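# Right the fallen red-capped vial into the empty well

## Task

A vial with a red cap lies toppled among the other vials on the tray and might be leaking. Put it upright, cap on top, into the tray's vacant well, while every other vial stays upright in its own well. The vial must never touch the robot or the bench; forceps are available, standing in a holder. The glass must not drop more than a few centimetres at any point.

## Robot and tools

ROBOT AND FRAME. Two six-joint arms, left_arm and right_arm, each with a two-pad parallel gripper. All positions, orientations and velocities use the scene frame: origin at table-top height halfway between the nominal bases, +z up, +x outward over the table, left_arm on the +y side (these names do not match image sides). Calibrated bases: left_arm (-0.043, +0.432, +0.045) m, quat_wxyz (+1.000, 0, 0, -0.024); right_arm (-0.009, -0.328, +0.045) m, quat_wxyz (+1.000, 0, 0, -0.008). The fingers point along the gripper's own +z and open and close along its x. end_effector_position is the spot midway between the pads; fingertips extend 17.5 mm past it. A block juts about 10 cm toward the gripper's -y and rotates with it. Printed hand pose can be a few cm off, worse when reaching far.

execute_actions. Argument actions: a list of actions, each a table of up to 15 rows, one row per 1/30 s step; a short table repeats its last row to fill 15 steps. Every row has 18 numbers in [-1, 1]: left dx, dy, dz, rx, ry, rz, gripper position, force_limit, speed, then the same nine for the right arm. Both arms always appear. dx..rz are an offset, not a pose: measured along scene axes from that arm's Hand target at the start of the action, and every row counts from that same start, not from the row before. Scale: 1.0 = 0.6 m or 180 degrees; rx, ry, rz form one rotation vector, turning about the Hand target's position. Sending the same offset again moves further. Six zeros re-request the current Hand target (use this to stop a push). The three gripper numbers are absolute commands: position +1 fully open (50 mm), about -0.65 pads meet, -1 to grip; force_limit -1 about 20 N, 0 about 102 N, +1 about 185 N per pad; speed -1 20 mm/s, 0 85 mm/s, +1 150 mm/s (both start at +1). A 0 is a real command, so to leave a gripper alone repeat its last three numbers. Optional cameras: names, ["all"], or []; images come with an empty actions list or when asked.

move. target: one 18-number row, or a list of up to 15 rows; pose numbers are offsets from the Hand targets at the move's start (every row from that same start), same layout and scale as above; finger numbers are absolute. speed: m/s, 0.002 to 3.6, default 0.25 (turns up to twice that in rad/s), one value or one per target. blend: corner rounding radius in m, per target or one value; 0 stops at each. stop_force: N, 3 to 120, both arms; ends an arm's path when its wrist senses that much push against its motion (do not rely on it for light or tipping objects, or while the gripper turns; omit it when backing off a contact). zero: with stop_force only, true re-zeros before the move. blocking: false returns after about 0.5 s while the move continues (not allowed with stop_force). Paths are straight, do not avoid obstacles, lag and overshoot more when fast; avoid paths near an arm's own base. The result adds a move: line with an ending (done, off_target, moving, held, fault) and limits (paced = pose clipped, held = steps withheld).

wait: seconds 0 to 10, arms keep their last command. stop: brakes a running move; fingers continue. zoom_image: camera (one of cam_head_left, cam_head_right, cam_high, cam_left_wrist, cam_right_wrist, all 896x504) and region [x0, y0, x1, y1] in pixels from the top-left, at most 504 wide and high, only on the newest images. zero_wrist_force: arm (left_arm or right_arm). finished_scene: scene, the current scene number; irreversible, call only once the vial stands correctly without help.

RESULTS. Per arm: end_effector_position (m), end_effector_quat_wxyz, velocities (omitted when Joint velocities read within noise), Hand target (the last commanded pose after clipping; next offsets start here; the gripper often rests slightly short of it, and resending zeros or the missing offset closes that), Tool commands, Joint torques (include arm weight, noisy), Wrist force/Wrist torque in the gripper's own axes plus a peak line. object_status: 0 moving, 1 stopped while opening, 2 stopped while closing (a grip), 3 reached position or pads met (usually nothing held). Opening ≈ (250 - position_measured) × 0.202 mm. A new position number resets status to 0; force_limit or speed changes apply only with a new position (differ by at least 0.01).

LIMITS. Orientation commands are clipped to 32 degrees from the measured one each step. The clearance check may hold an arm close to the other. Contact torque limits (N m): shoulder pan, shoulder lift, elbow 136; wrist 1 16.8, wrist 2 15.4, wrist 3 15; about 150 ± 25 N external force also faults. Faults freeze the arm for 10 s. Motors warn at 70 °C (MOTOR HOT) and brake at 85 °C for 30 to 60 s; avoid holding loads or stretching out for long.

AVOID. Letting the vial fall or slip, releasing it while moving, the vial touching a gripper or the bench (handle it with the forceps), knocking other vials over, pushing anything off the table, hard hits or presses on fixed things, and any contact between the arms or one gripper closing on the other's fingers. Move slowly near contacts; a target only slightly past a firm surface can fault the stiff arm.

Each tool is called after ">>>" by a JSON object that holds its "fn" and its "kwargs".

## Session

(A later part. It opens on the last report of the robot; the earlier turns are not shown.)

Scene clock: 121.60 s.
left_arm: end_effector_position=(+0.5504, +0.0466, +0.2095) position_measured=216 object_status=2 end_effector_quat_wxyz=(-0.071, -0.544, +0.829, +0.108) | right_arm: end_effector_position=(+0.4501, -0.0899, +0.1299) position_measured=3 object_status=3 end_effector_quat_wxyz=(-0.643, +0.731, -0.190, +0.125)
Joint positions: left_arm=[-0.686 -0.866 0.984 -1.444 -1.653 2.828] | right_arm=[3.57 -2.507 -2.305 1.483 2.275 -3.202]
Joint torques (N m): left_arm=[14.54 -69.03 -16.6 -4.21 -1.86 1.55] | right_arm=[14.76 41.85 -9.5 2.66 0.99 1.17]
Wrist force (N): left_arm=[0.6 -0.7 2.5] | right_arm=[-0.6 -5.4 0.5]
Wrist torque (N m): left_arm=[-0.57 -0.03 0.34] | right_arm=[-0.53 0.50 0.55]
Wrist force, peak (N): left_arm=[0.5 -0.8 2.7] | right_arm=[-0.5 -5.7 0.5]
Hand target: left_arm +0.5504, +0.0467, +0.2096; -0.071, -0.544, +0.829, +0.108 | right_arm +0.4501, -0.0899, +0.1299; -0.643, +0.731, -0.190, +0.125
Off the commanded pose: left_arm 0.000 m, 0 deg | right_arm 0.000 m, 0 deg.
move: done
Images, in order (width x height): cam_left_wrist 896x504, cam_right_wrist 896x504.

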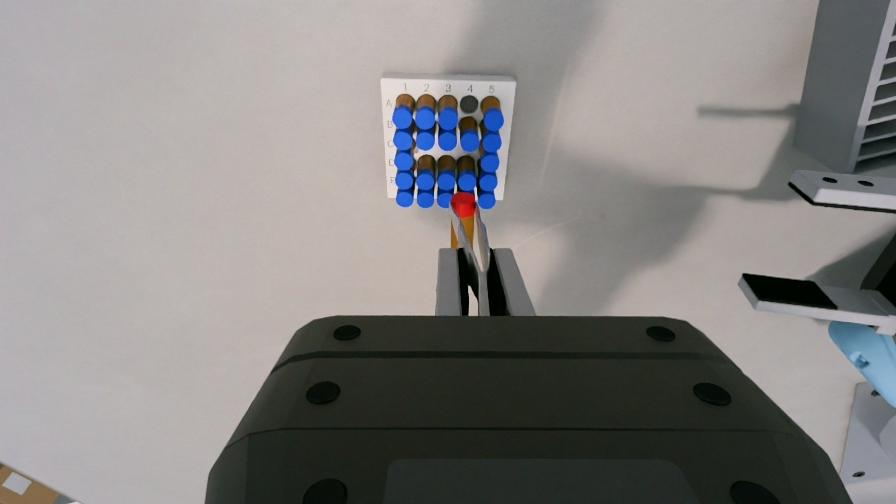

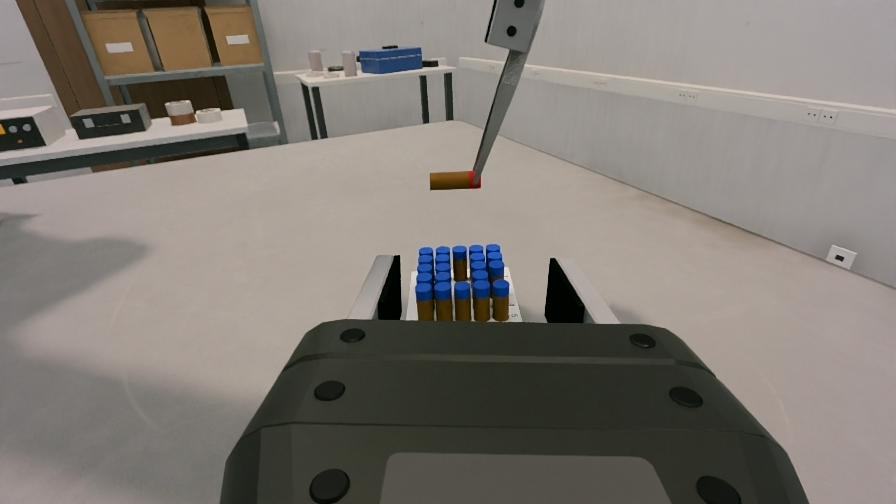

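>>> {"fn": "move", "kwargs": {"target": [[-0.0813,0.0353,0.0353,-0.06645,-0.15285,0,-1,-1,-1,0,0,0,0,0,0,1,1,1],[-0.1541,0.0670,-0.0043,-0.1329,-0.3057,0,-1,-1,-1,0,0,0,0,0,0,1,1,1],[-0.1972,0.0857,-0.0727,-0.1949,-0.4484,0,-1,-1,-1,0,0,0,0,0,0,1,1,1]], "speed": 0.15, "blend": [0.02,0.02,0], "cameras": ["cam_left_wrist","cam_right_wrist"]}}

>>> {"fn": "zoom_image", "kwargs": {"camera": "cam_right_wrist", "region": [360, 110, 560, 310]}}

Scene clock: 135.63 s.
left_arm: end_effector_position=(+0.4321, +0.0980, +0.1660) position_measured=216 object_status=2 end_effector_quat_wxyz=(+0.327, -0.440, +0.672, -0.499) end_effector_velocity=(+0.000, +0.002, +0.000) end_effector_angular_velocity=(-0.001, -0.002, +0.000) | right_arm: end_effector_position=(+0.4501, -0.0899, +0.1299) position_measured=3 object_status=3 end_effector_quat_wxyz=(-0.643, +0.731, -0.190, +0.125)
Joint positions: left_arm=[-1.11 -0.903 2.44 -4.288 -0.862 2.88] | right_arm=[3.57 -2.507 -2.305 1.483 2.275 -3.202]
Joint velocities: left_arm=[0 0.001 0.004 -0.007 0 0.002] | right_arm=[within noise]
Joint torques (N m): left_arm=[14.54 -24.15 4.89 -5.15 -0.53 -0.59] | right_arm=[14.2 40.72 -8.5 3.03 0.95 1.24]
Wrist force (N): left_arm=[1.1 0.1 0.4] | right_arm=[-0.8 -5.3 0.7]
Wrist torque (N m): left_arm=[-0.21 -0.13 0.24] | right_arm=[-0.51 0.53 0.55]
Wrist force, peak (N): left_arm=[0.2 -1.7 2.6] | right_arm=[-0.6 -5.8 0.4]
Hand target: left_arm +0.4321, +0.0981, +0.1660; +0.327, -0.440, +0.672, -0.499 | right_arm +0.4501, -0.0899, +0.1299; -0.643, +0.731, -0.190, +0.125
Off the commanded pose: left_arm 0.000 m, 0 deg | right_arm 0.000 m, 0 deg.
move: done
Images, in order (width x height): cam_left_wrist 896x504, cam_right_wrist 896x504.

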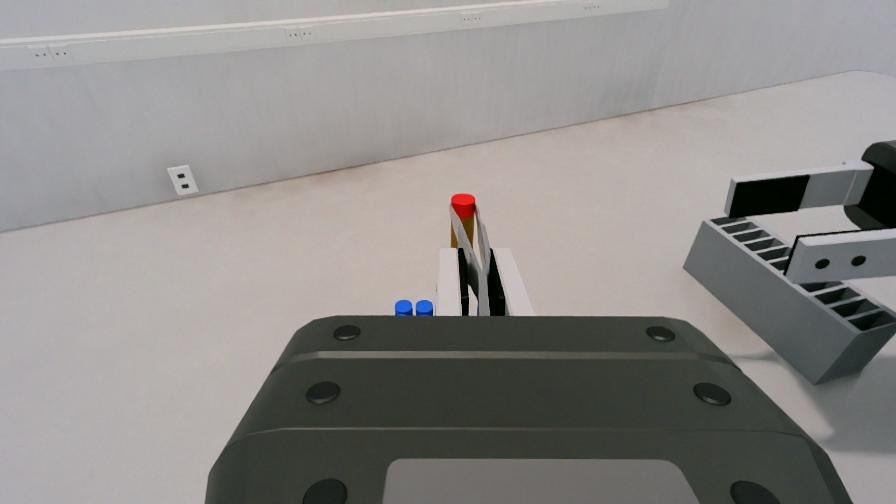

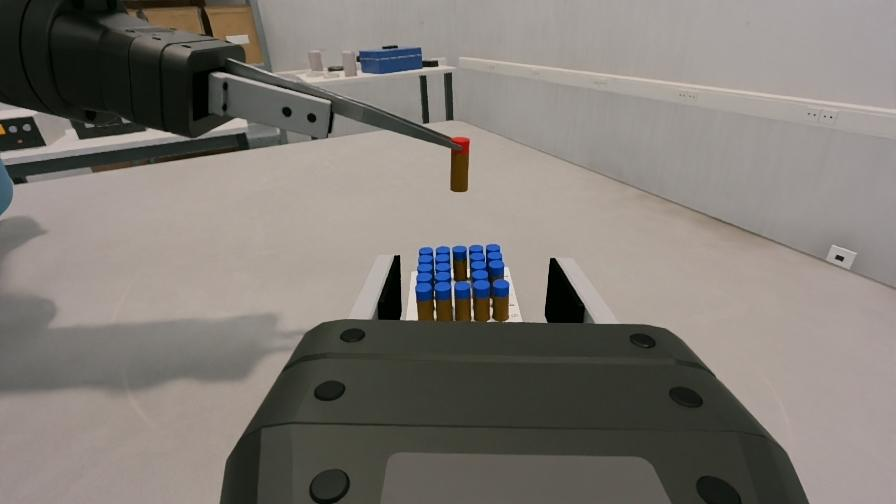

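Scaled by 2.520 from the camera's 896x504 image, which has a finer 1280x720 frame.

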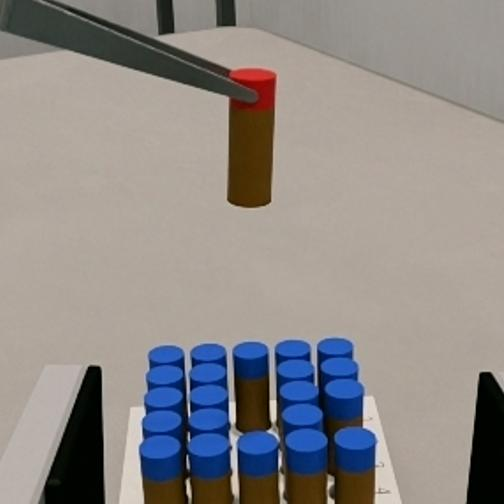

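>>> {"fn": "zoom_image", "kwargs": {"camera": "cam_right_wrist", "region": [430, 235, 510, 315]}}

>>> {"fn": "zoom_image", "kwargs": {"camera": "cam_right_wrist", "region": [420, 125, 500, 205]}}

Scaled by 6.300 from the camera's 896x504 image, which has a finer 1280x720 frame.

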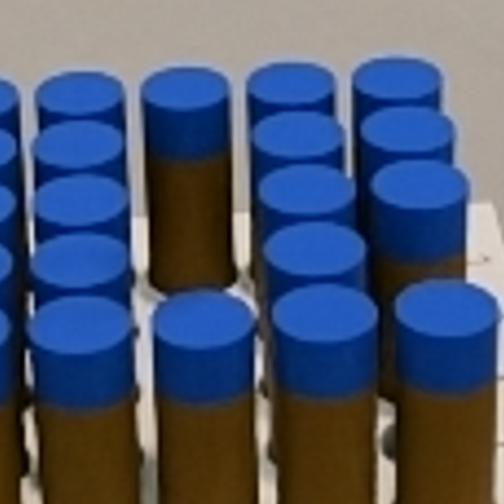

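Scaled by 6.300 from the camera's 896x504 image, which has a finer 1280x720 frame.

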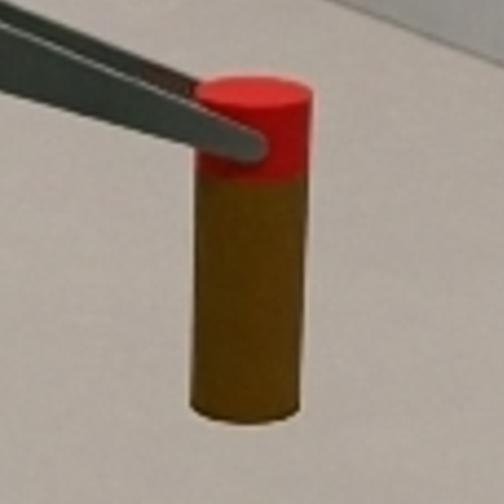

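>>> {"fn": "move", "kwargs": {"target": [0.0425,-0.064,-0.0113,0.01772,0.04076,0,-1,-1,-1,0,0,0,0,0,0,1,1,1], "speed": 0.05, "cameras": ["cam_left_wrist","cam_right_wrist"]}}

>>> {"fn": "zoom_image", "kwargs": {"camera": "cam_right_wrist", "region": [420, 140, 540, 320]}}

>>> {"fn": "zoom_image", "kwargs": {"camera": "cam_left_wrist", "region": [380, 160, 540, 320]}}

Scene clock: 139.00 s.
left_arm: end_effector_position=(+0.4577, +0.0598, +0.1593) position_measured=216 object_status=2 end_effector_quat_wxyz=(+0.295, -0.462, +0.705, -0.451) | right_arm: end_effector_position=(+0.4501, -0.0899, +0.1299) position_measured=3 object_status=3 end_effector_quat_wxyz=(-0.643, +0.731, -0.190, +0.125)
Joint positions: left_arm=[-1.064 -0.996 2.328 -3.929 -0.944 2.801] | right_arm=[3.57 -2.507 -2.305 1.483 2.275 -3.202]
Joint torques (N m): left_arm=[-14.24 -24.26 -3.22 -2.82 3.12 1.55] | right_arm=[14.75 41.62 -8.81 3.1 0.95 1.21]
Wrist force (N): left_arm=[0.8 0.2 0.4] | right_arm=[-0.6 -5.5 0.4]
Wrist torque (N m): left_arm=[-0.23 -0.07 0.39] | right_arm=[-0.54 0.51 0.54]
Wrist force, peak (N): left_arm=[1.4 -0.1 0.7] | right_arm=[-0.7 -5.6 0.6]
Hand target: left_arm +0.4576, +0.0597, +0.1592; +0.295, -0.462, +0.705, -0.451 | right_arm +0.4501, -0.0899, +0.1299; -0.643, +0.731, -0.190, +0.125
Off the commanded pose: left_arm 0.000 m, 0 deg | right_arm 0.000 m, 0 deg.
move: done
Images, in order (width x height): cam_left_wrist 896x504, cam_right_wrist 896x504.

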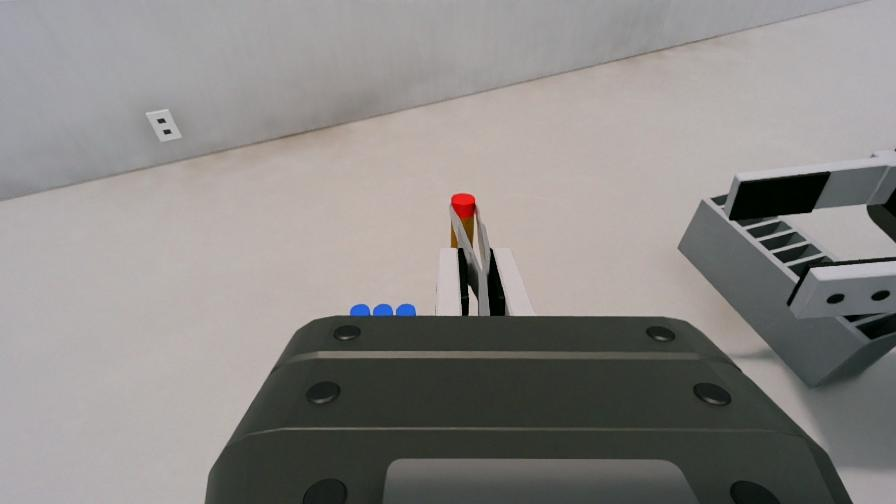

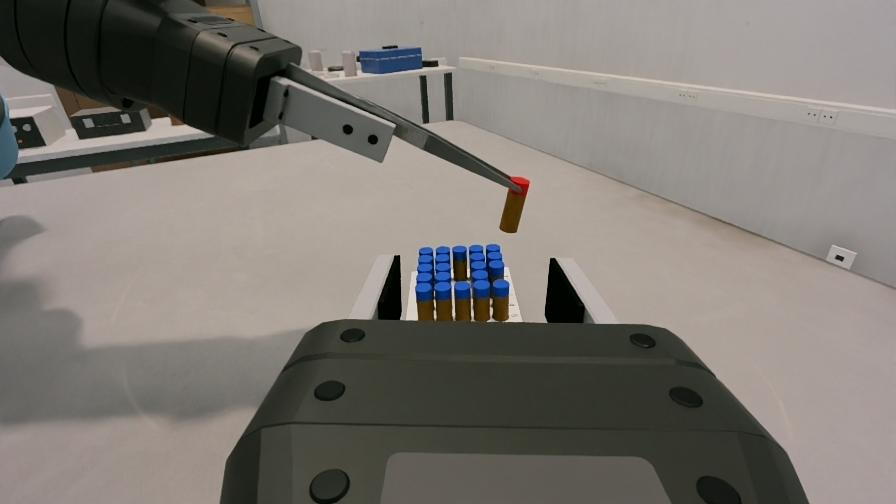

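Scaled by 2.800 from the camera's 896x504 image, which has a finer 1280x720 frame.

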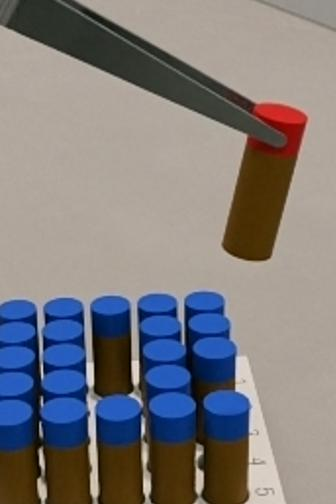

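Scaled by 3.150 from the camera's 896x504 image, which has a finer 1280x720 frame.

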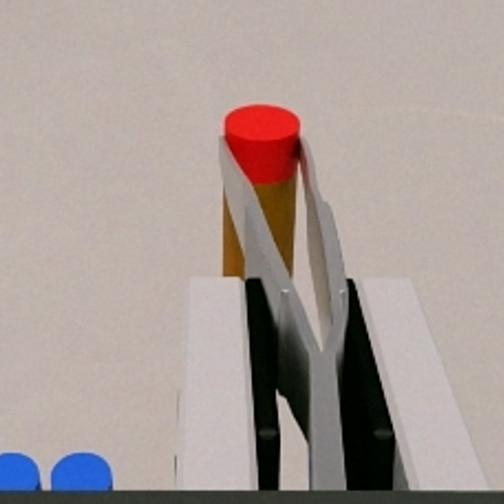

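>>> {"fn": "move", "kwargs": {"target": [0.01309,0.03011,0,0,0,0,-1,-1,-1,0,0,0,0,0,0,1,1,1], "speed": 0.05, "cameras": ["all"]}}

>>> {"fn": "zoom_image", "kwargs": {"camera": "cam_right_wrist", "region": [420, 140, 540, 320]}}

Scene clock: 142.07 s.
left_arm: end_effector_position=(+0.4655, +0.0780, +0.1592) position_measured=216 object_status=2 end_effector_quat_wxyz=(+0.295, -0.462, +0.705, -0.451) end_effector_velocity=(-0.001, -0.003, +0.000) end_effector_angular_velocity=(-0.001, +0.001, +0.002) | right_arm: end_effector_position=(+0.4501, -0.0899, +0.1299) position_measured=3 object_status=3 end_effector_quat_wxyz=(-0.643, +0.731, -0.190, +0.125)
Joint positions: left_arm=[-1.023 -0.998 2.343 -3.957 -0.979 2.827] | right_arm=[3.57 -2.507 -2.305 1.483 2.275 -3.202]
Joint velocities: left_arm=[-0.006 0 -0.002 0.006 0.007 -0.006] | right_arm=[within noise]
Joint torques (N m): left_arm=[-13.83 -41.99 -14.12 -1.09 3.12 -1.89] | right_arm=[14.9 42.08 -8.37 3.18 1 1.15]
Wrist force (N): left_arm=[1.1 0.5 0.5] | right_arm=[-0.6 -5.4 0.6]
Wrist torque (N m): left_arm=[-0.20 -0.10 0.24] | right_arm=[-0.53 0.51 0.55]
Wrist force, peak (N): left_arm=[1.9 0.0 0.4] | right_arm=[-0.7 -5.5 0.6]
Hand target: left_arm +0.4655, +0.0778, +0.1592; +0.295, -0.462, +0.705, -0.451 | right_arm +0.4501, -0.0899, +0.1299; -0.643, +0.731, -0.190, +0.125
Off the commanded pose: left_arm 0.000 m, 0 deg | right_arm 0.000 m, 0 deg.
move: done

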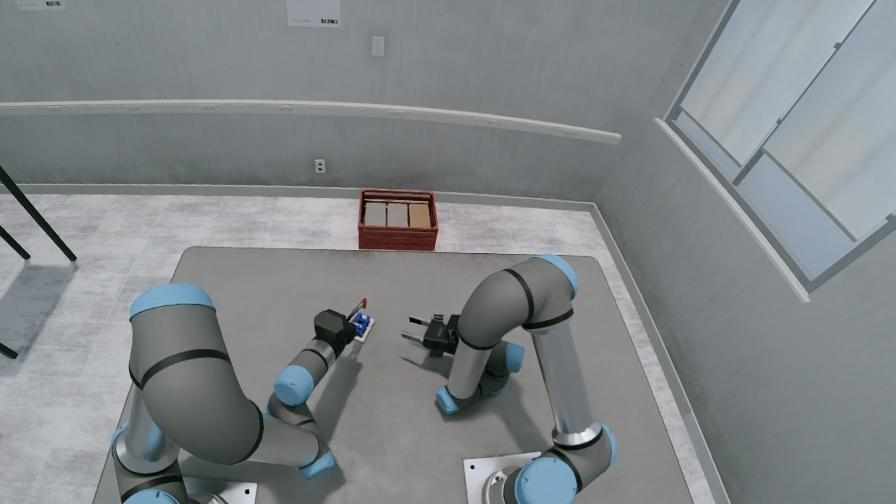

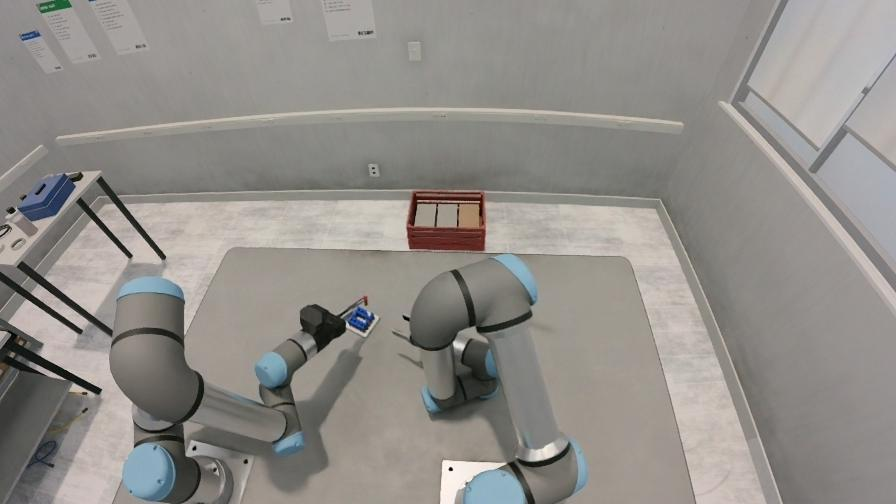

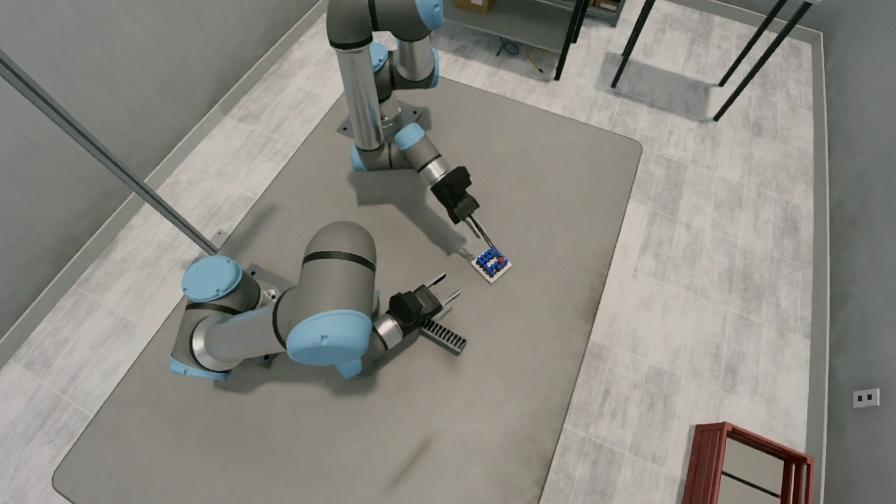

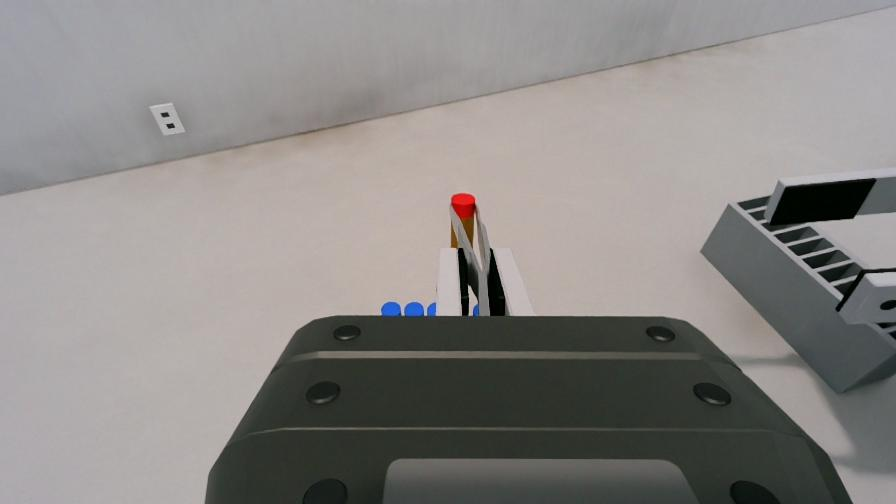

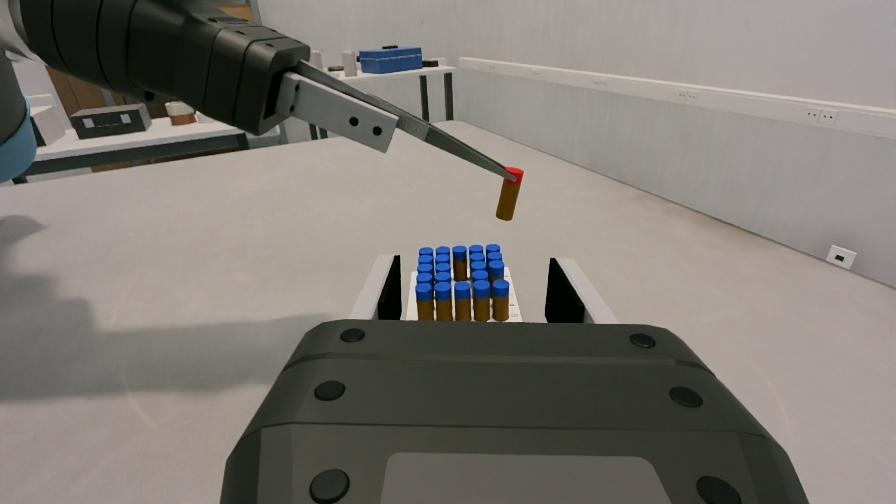

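Scaled by 2.800 from the camera's 896x504 image, which has a finer 1280x720 frame.

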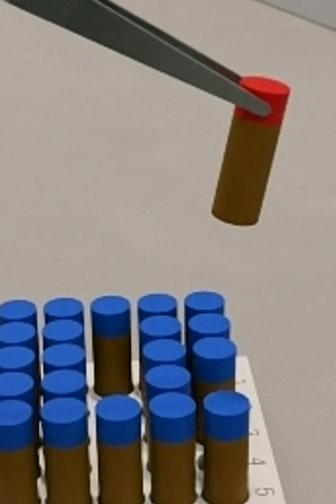

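>>> {"fn": "execute_actions", "kwargs": {"actions": []}}

Scene clock: 142.70 s.
left_arm: end_effector_position=(+0.4655, +0.0778, +0.1592) position_measured=216 object_status=2 end_effector_quat_wxyz=(+0.295, -0.462, +0.705, -0.451) | right_arm: end_effector_position=(+0.4501, -0.0899, +0.1299) position_measured=3 object_status=3 end_effector_quat_wxyz=(-0.643, +0.731, -0.190, +0.125)
Joint positions: left_arm=[-1.024 -0.998 2.343 -3.957 -0.979 2.826] | right_arm=[3.57 -2.507 -2.305 1.483 2.275 -3.202]
Joint velocities: within noise
Joint torques (N m): left_arm=[-13.63 -34.24 -14.71 -0.97 3.02 -1.72] | right_arm=[14.98 41.98 -7.36 3.42 0.81 1.25]
Wrist force (N): left_arm=[1.3 0.1 0.4] | right_arm=[-0.9 -5.3 0.3]
Wrist torque (N m): left_arm=[-0.26 -0.13 0.24] | right_arm=[-0.51 0.54 0.55]
Wrist force, peak (N): left_arm=[1.3 0.1 0.4] | right_arm=[-0.8 -5.5 0.3]
Hand target: left_arm +0.4655, +0.0778, +0.1592; +0.295, -0.462, +0.705, -0.451 | right_arm +0.4501, -0.0899, +0.1299; -0.643, +0.731, -0.190, +0.125
Tool commands: left_gripper/position=-1.0 left_gripper/force_limit=-1.0 left_gripper/speed=-1.0 right_gripper/position=+1.0 right_gripper/force_limit=+1.0 right_gripper/speed=+1.0
Off the commanded pose: left_arm 0.000 m, 0 deg | right_arm 0.000 m, 0 deg.

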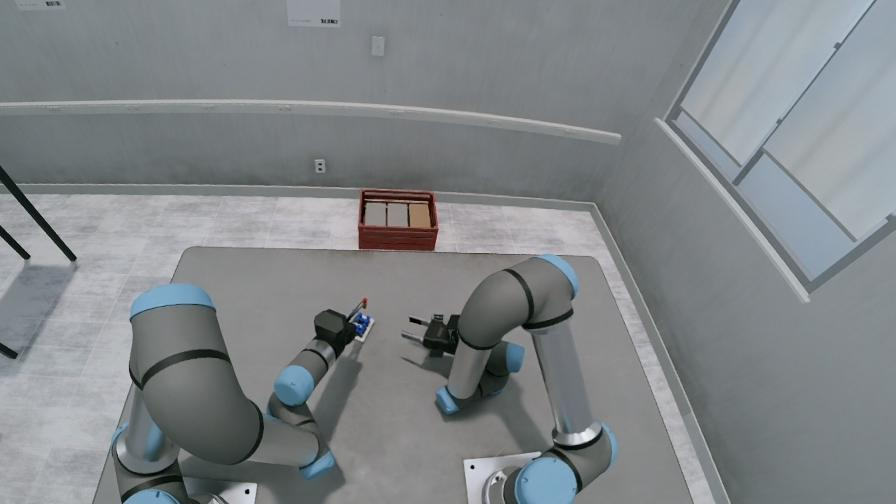

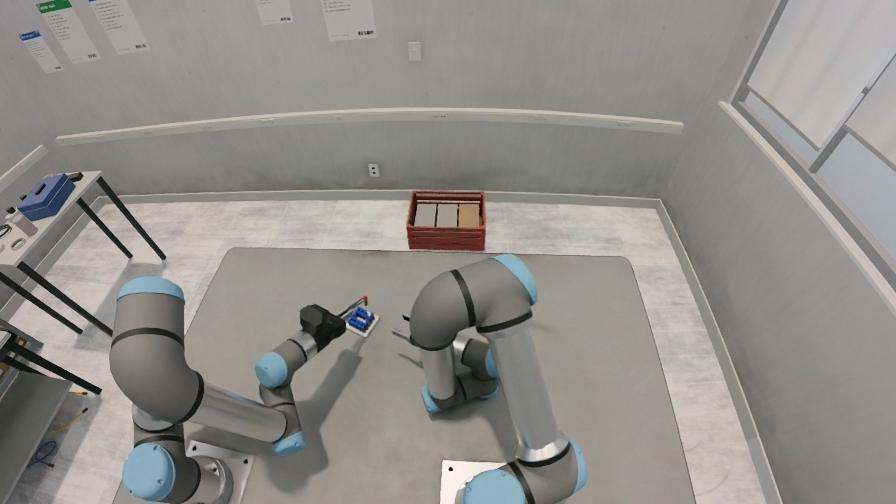

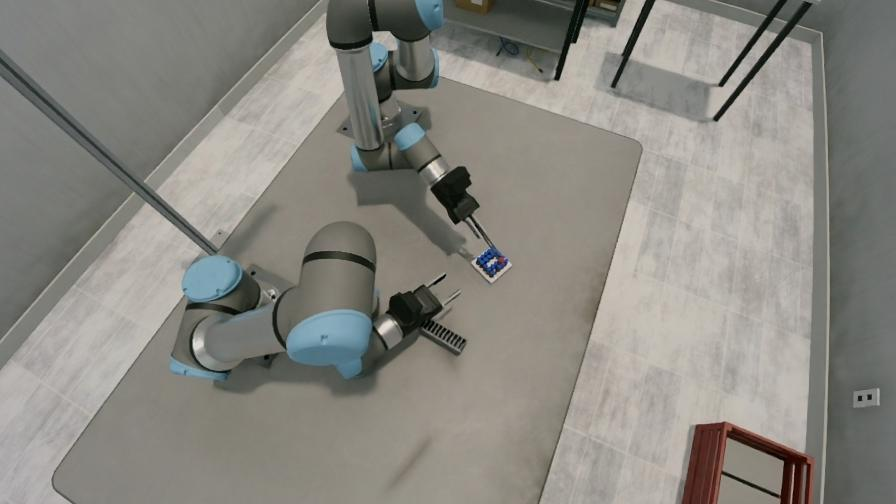

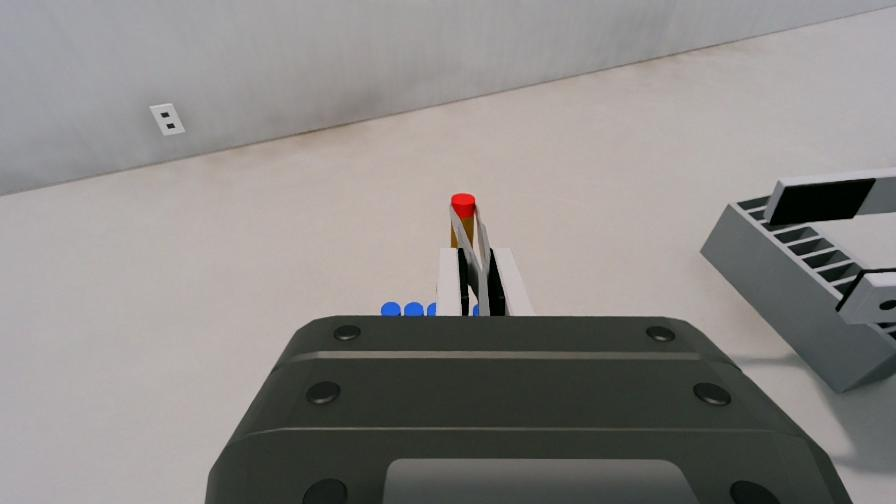

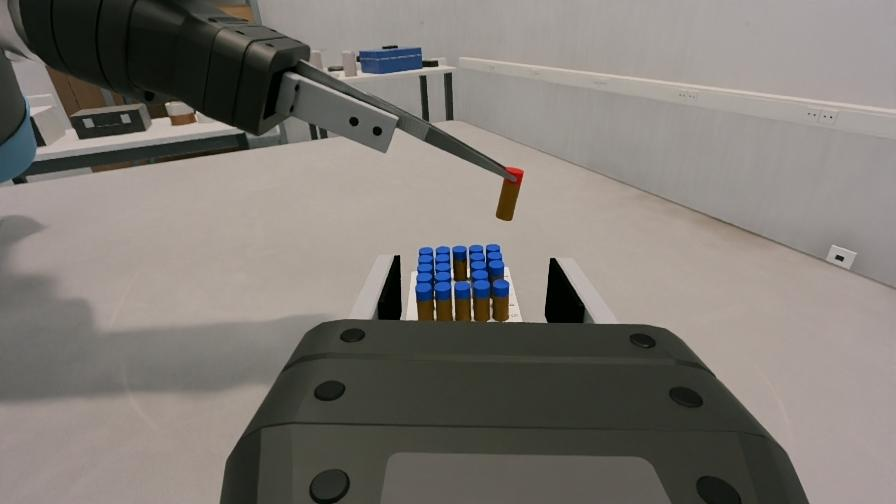

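>>> {"fn": "zoom_image", "kwargs": {"camera": "cam_right_wrist", "region": [400, 150, 540, 330]}}

>>> {"fn": "zoom_image", "kwargs": {"camera": "cam_left_wrist", "region": [370, 180, 530, 325]}}

Scaled by 2.800 from the camera's 896x504 image, which has a finer 1280x720 frame.

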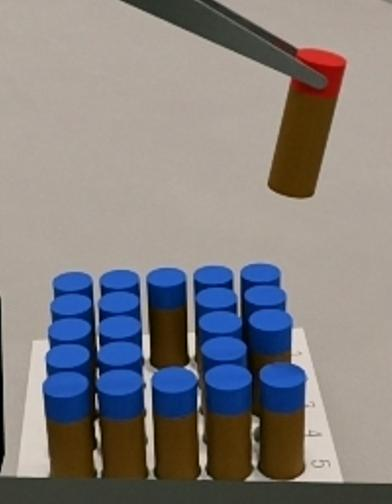

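Scaled by 3.150 from the camera's 896x504 image, which has a finer 1280x720 frame.

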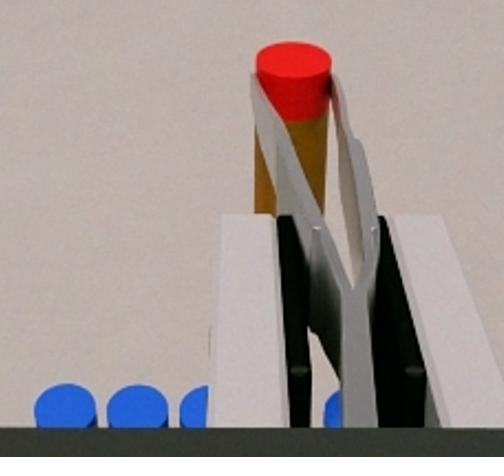

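>>> {"fn": "move", "kwargs": {"target": [0,0,-0.0583,0,0,0,-1,-1,-1,0,0,0,0,0,0,1,1,1], "speed": 0.04, "stop_force": 5, "cameras": ["cam_right_wrist","cam_left_wrist"]}}

>>> {"fn": "zoom_image", "kwargs": {"camera": "cam_right_wrist", "region": [400, 150, 540, 330]}}

>>> {"fn": "zoom_image", "kwargs": {"camera": "cam_left_wrist", "region": [370, 180, 530, 325]}}

Scene clock: 146.00 s.
left_arm: end_effector_position=(+0.4655, +0.0778, +0.1242) position_measured=216 object_status=2 end_effector_quat_wxyz=(+0.295, -0.462, +0.705, -0.451) | right_arm: end_effector_position=(+0.4501, -0.0899, +0.1299) position_measured=3 object_status=3 end_effector_quat_wxyz=(-0.643, +0.731, -0.190, +0.125)
Joint positions: left_arm=[-1.024 -0.885 2.33 -4.057 -0.979 2.826] | right_arm=[3.57 -2.507 -2.305 1.483 2.275 -3.202]
Joint torques (N m): left_arm=[-7.95 -48.85 2.2 -1.68 2.84 1.76] | right_arm=[15.09 41.86 -7.73 3.52 1.04 1.02]
Wrist force (N): left_arm=[0.7 0.2 0.4] | right_arm=[-0.7 -5.4 0.8]
Wrist torque (N m): left_arm=[-0.24 -0.05 0.25] | right_arm=[-0.53 0.51 0.55]
Wrist force, peak (N): left_arm=[1.1 0.9 0.6] | right_arm=[-0.9 -5.6 0.7]
Hand target: left_arm +0.4655, +0.0778, +0.1242; +0.295, -0.462, +0.705, -0.451 | right_arm +0.4501, -0.0899, +0.1299; -0.643, +0.731, -0.190, +0.125
Off the commanded pose: left_arm 0.000 m, 0 deg | right_arm 0.000 m, 0 deg.
move: done
Images, in order (width x height): cam_left_wrist 896x504, cam_right_wrist 896x504.

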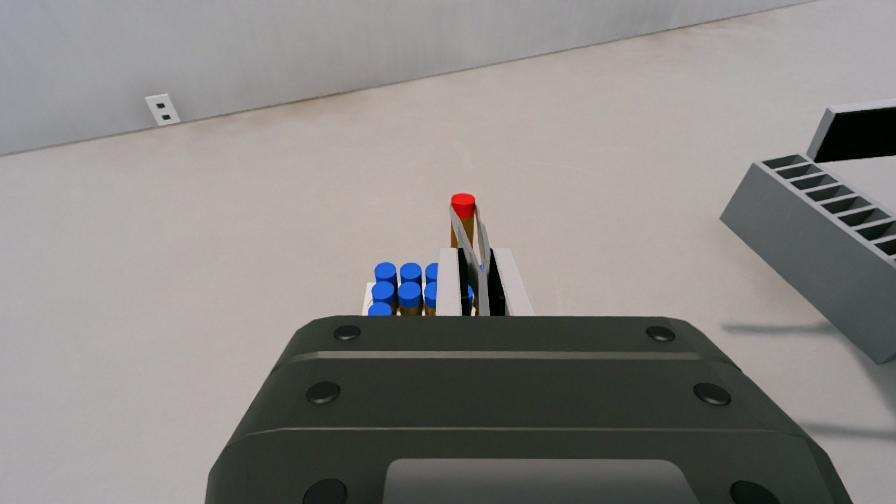

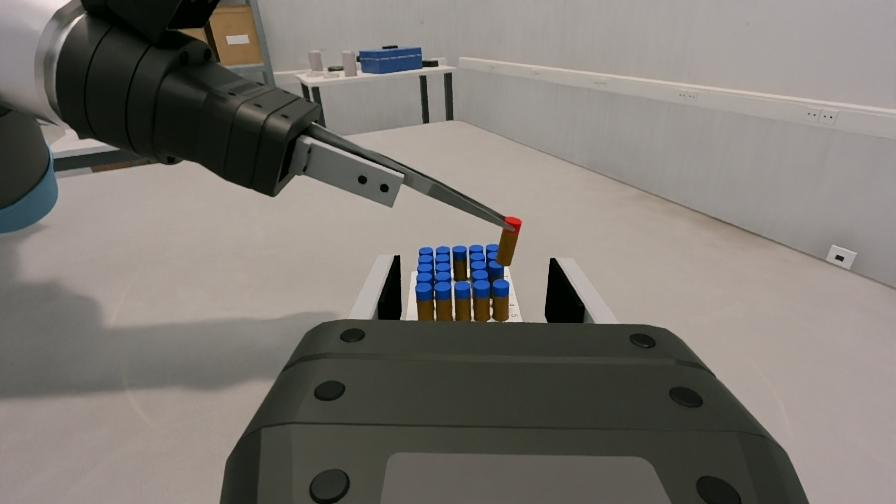

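Scaled by 2.800 from the camera's 896x504 image, which has a finer 1280x720 frame.

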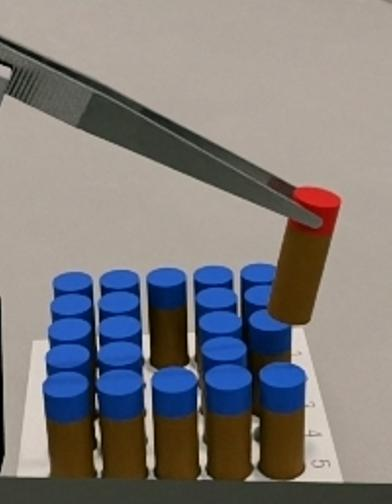

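Scaled by 3.150 from the camera's 896x504 image, which has a finer 1280x720 frame.

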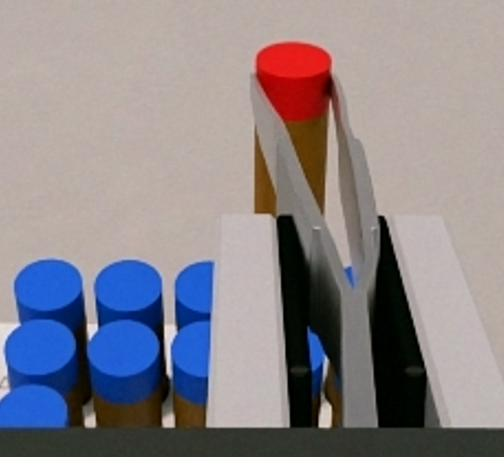

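>>> {"fn": "move", "kwargs": {"target": [[-0.00459,0.00199,0,0,0,0,-1,-1,-1,0,0,0,0,0,0,1,1,1],[-0.00459,0.00199,-0.03,0,0,0,-1,-1,-1,0,0,0,0,0,0,1,1,1]], "speed": 0.025, "stop_force": 4, "cameras": ["cam_right_wrist","cam_left_wrist"]}}

>>> {"fn": "zoom_image", "kwargs": {"camera": "cam_right_wrist", "region": [400, 150, 540, 330]}}

>>> {"fn": "zoom_image", "kwargs": {"camera": "cam_left_wrist", "region": [370, 180, 530, 325]}}

Scene clock: 149.03 s.
left_arm: end_effector_position=(+0.4627, +0.0790, +0.1062) position_measured=216 object_status=2 end_effector_quat_wxyz=(+0.295, -0.462, +0.705, -0.451) | right_arm: end_effector_position=(+0.4501, -0.0899, +0.1299) position_measured=3 object_status=3 end_effector_quat_wxyz=(-0.643, +0.731, -0.190, +0.125)
Joint positions: left_arm=[-1.029 -0.828 2.328 -4.11 -0.975 2.823] | right_arm=[3.57 -2.507 -2.305 1.483 2.275 -3.202]
Joint torques (N m): left_arm=[14.27 -48.92 3.59 -1.16 -1.5 1.07] | right_arm=[14.7 42.66 -7.8 3.79 1.04 1.24]
Wrist force (N): left_arm=[0.9 0.0 0.4] | right_arm=[-0.7 -5.3 0.6]
Wrist torque (N m): left_arm=[-0.27 -0.08 0.24] | right_arm=[-0.52 0.51 0.55]
Wrist force, peak (N): left_arm=[1.0 -0.3 1.0] | right_arm=[-0.8 -5.6 0.3]
Hand target: left_arm +0.4627, +0.0790, +0.1062; +0.295, -0.462, +0.705, -0.451 | right_arm +0.4501, -0.0899, +0.1299; -0.643, +0.731, -0.190, +0.125
Off the commanded pose: left_arm 0.000 m, 0 deg | right_arm 0.000 m, 0 deg.
move: done
Images, in order (width x height): cam_left_wrist 896x504, cam_right_wrist 896x504.

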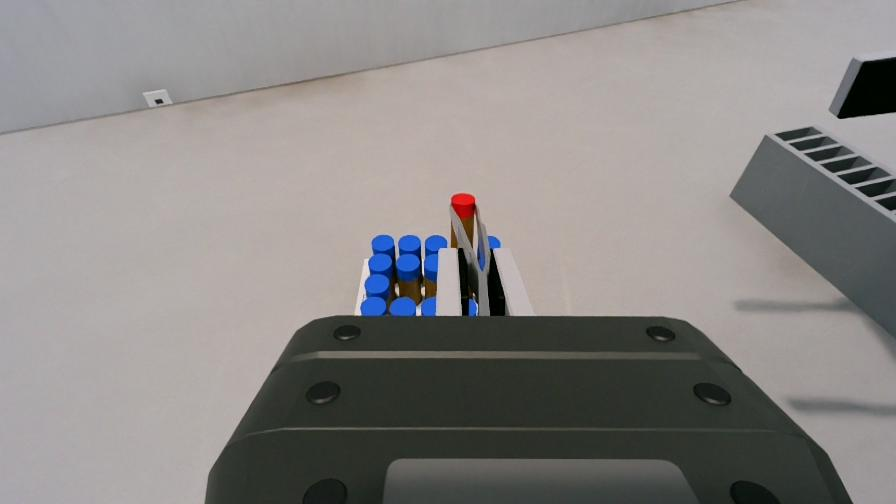

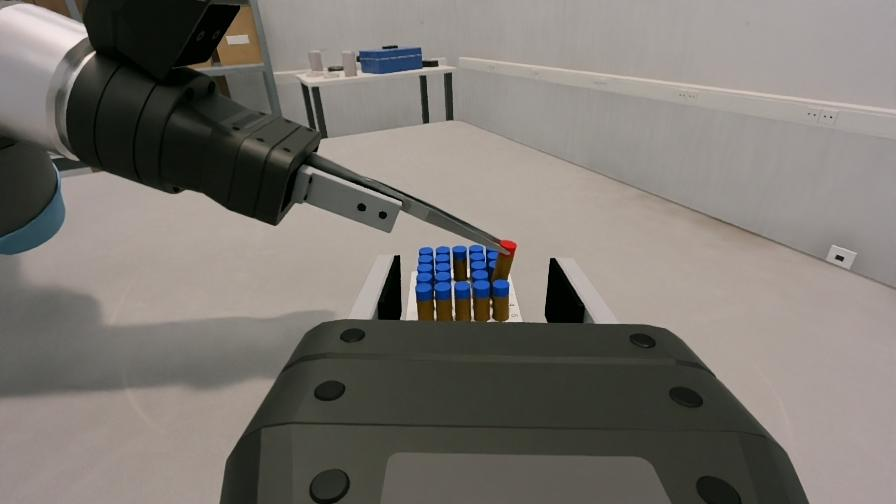

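Scaled by 2.800 from the camera's 896x504 image, which has a finer 1280x720 frame.

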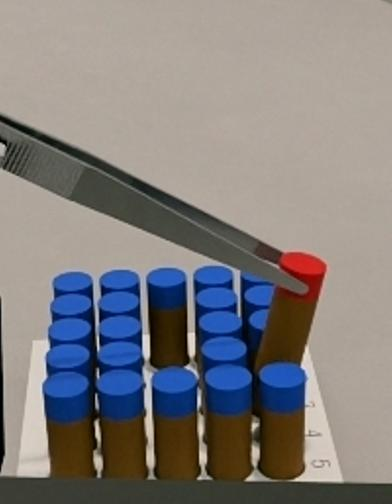

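Scaled by 3.150 from the camera's 896x504 image, which has a finer 1280x720 frame.

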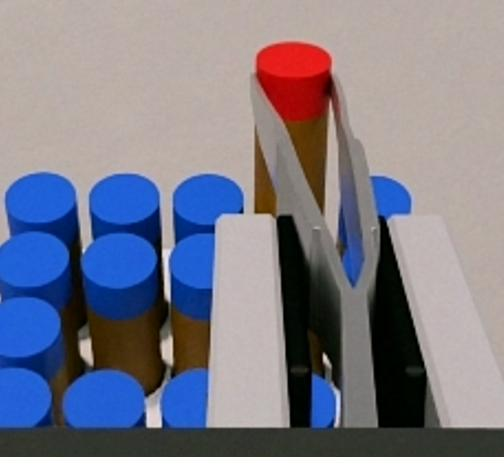

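>>> {"fn": "move", "kwargs": {"target": [0,0,-0.025,0,0,0,-1,-1,-1,0,0,0,0,0,0,1,1,1], "speed": 0.02, "stop_force": 3, "cameras": ["cam_right_wrist","cam_left_wrist"]}}

>>> {"fn": "zoom_image", "kwargs": {"camera": "cam_right_wrist", "region": [400, 200, 540, 330]}}

>>> {"fn": "zoom_image", "kwargs": {"camera": "cam_left_wrist", "region": [370, 180, 530, 325]}}

Scene clock: 151.70 s.
left_arm: end_effector_position=(+0.4627, +0.0790, +0.0912) position_measured=216 object_status=2 end_effector_quat_wxyz=(+0.295, -0.462, +0.705, -0.451) | right_arm: end_effector_position=(+0.4501, -0.0899, +0.1299) position_measured=3 object_status=3 end_effector_quat_wxyz=(-0.643, +0.731, -0.190, +0.125)
Joint positions: left_arm=[-1.029 -0.78 2.318 -4.148 -0.975 2.823] | right_arm=[3.57 -2.507 -2.305 1.483 2.275 -3.202]
Joint torques (N m): left_arm=[10.83 -50.15 4.4 -1.23 -1.48 0.67] | right_arm=[14.77 43.02 -7.56 3.76 1.09 1.26]
Wrist force (N): left_arm=[1.3 0.1 0.3] | right_arm=[-0.6 -5.4 0.5]
Wrist torque (N m): left_arm=[-0.26 -0.14 0.24] | right_arm=[-0.52 0.49 0.55]
Wrist force, peak (N): left_arm=[1.2 0.1 0.6] | right_arm=[-0.7 -5.6 0.4]
Hand target: left_arm +0.4627, +0.0790, +0.0912; +0.295, -0.462, +0.705, -0.451 | right_arm +0.4501, -0.0899, +0.1299; -0.643, +0.731, -0.190, +0.125
Off the commanded pose: left_arm 0.000 m, 0 deg | right_arm 0.000 m, 0 deg.
move: done
Images, in order (width x height): cam_left_wrist 896x504, cam_right_wrist 896x504.

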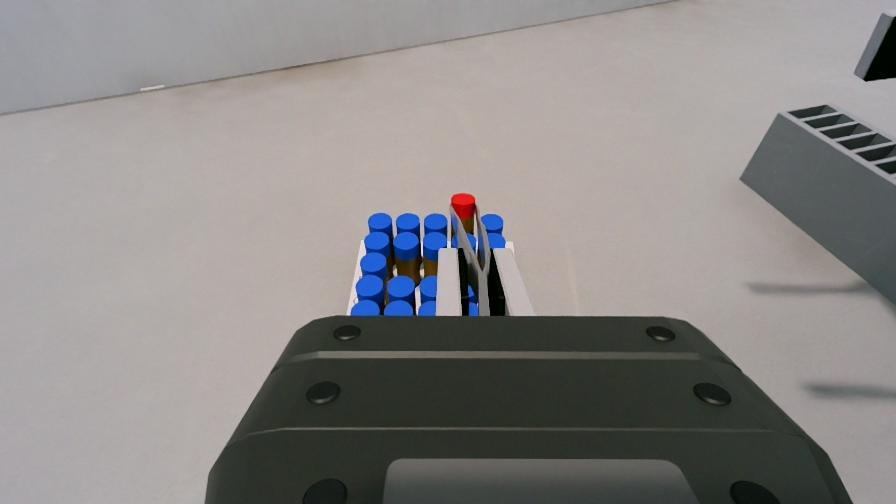

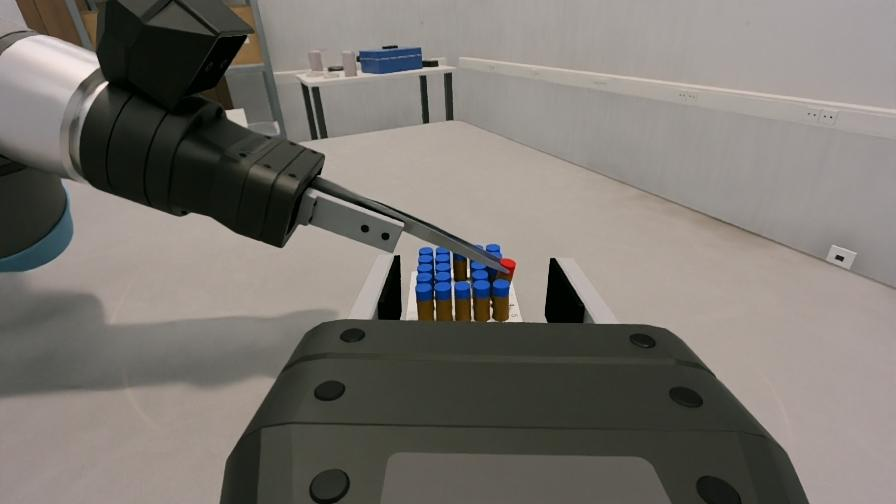

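Scaled by 3.600 from the camera's 896x504 image, which has a finer 1280x720 frame.

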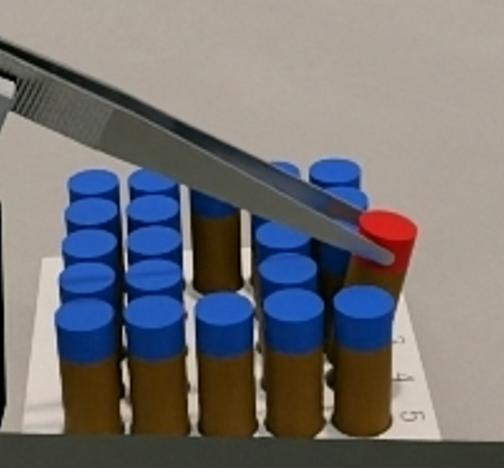

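Scaled by 3.150 from the camera's 896x504 image, which has a finer 1280x720 frame.

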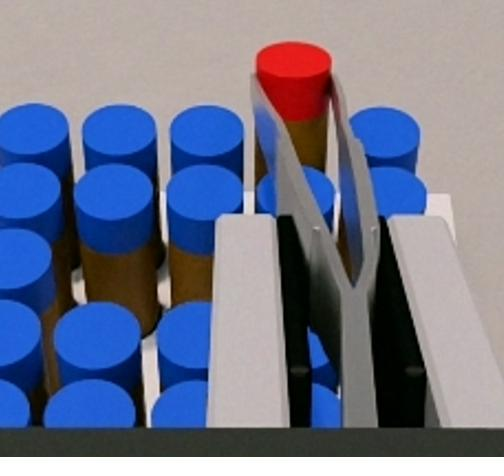

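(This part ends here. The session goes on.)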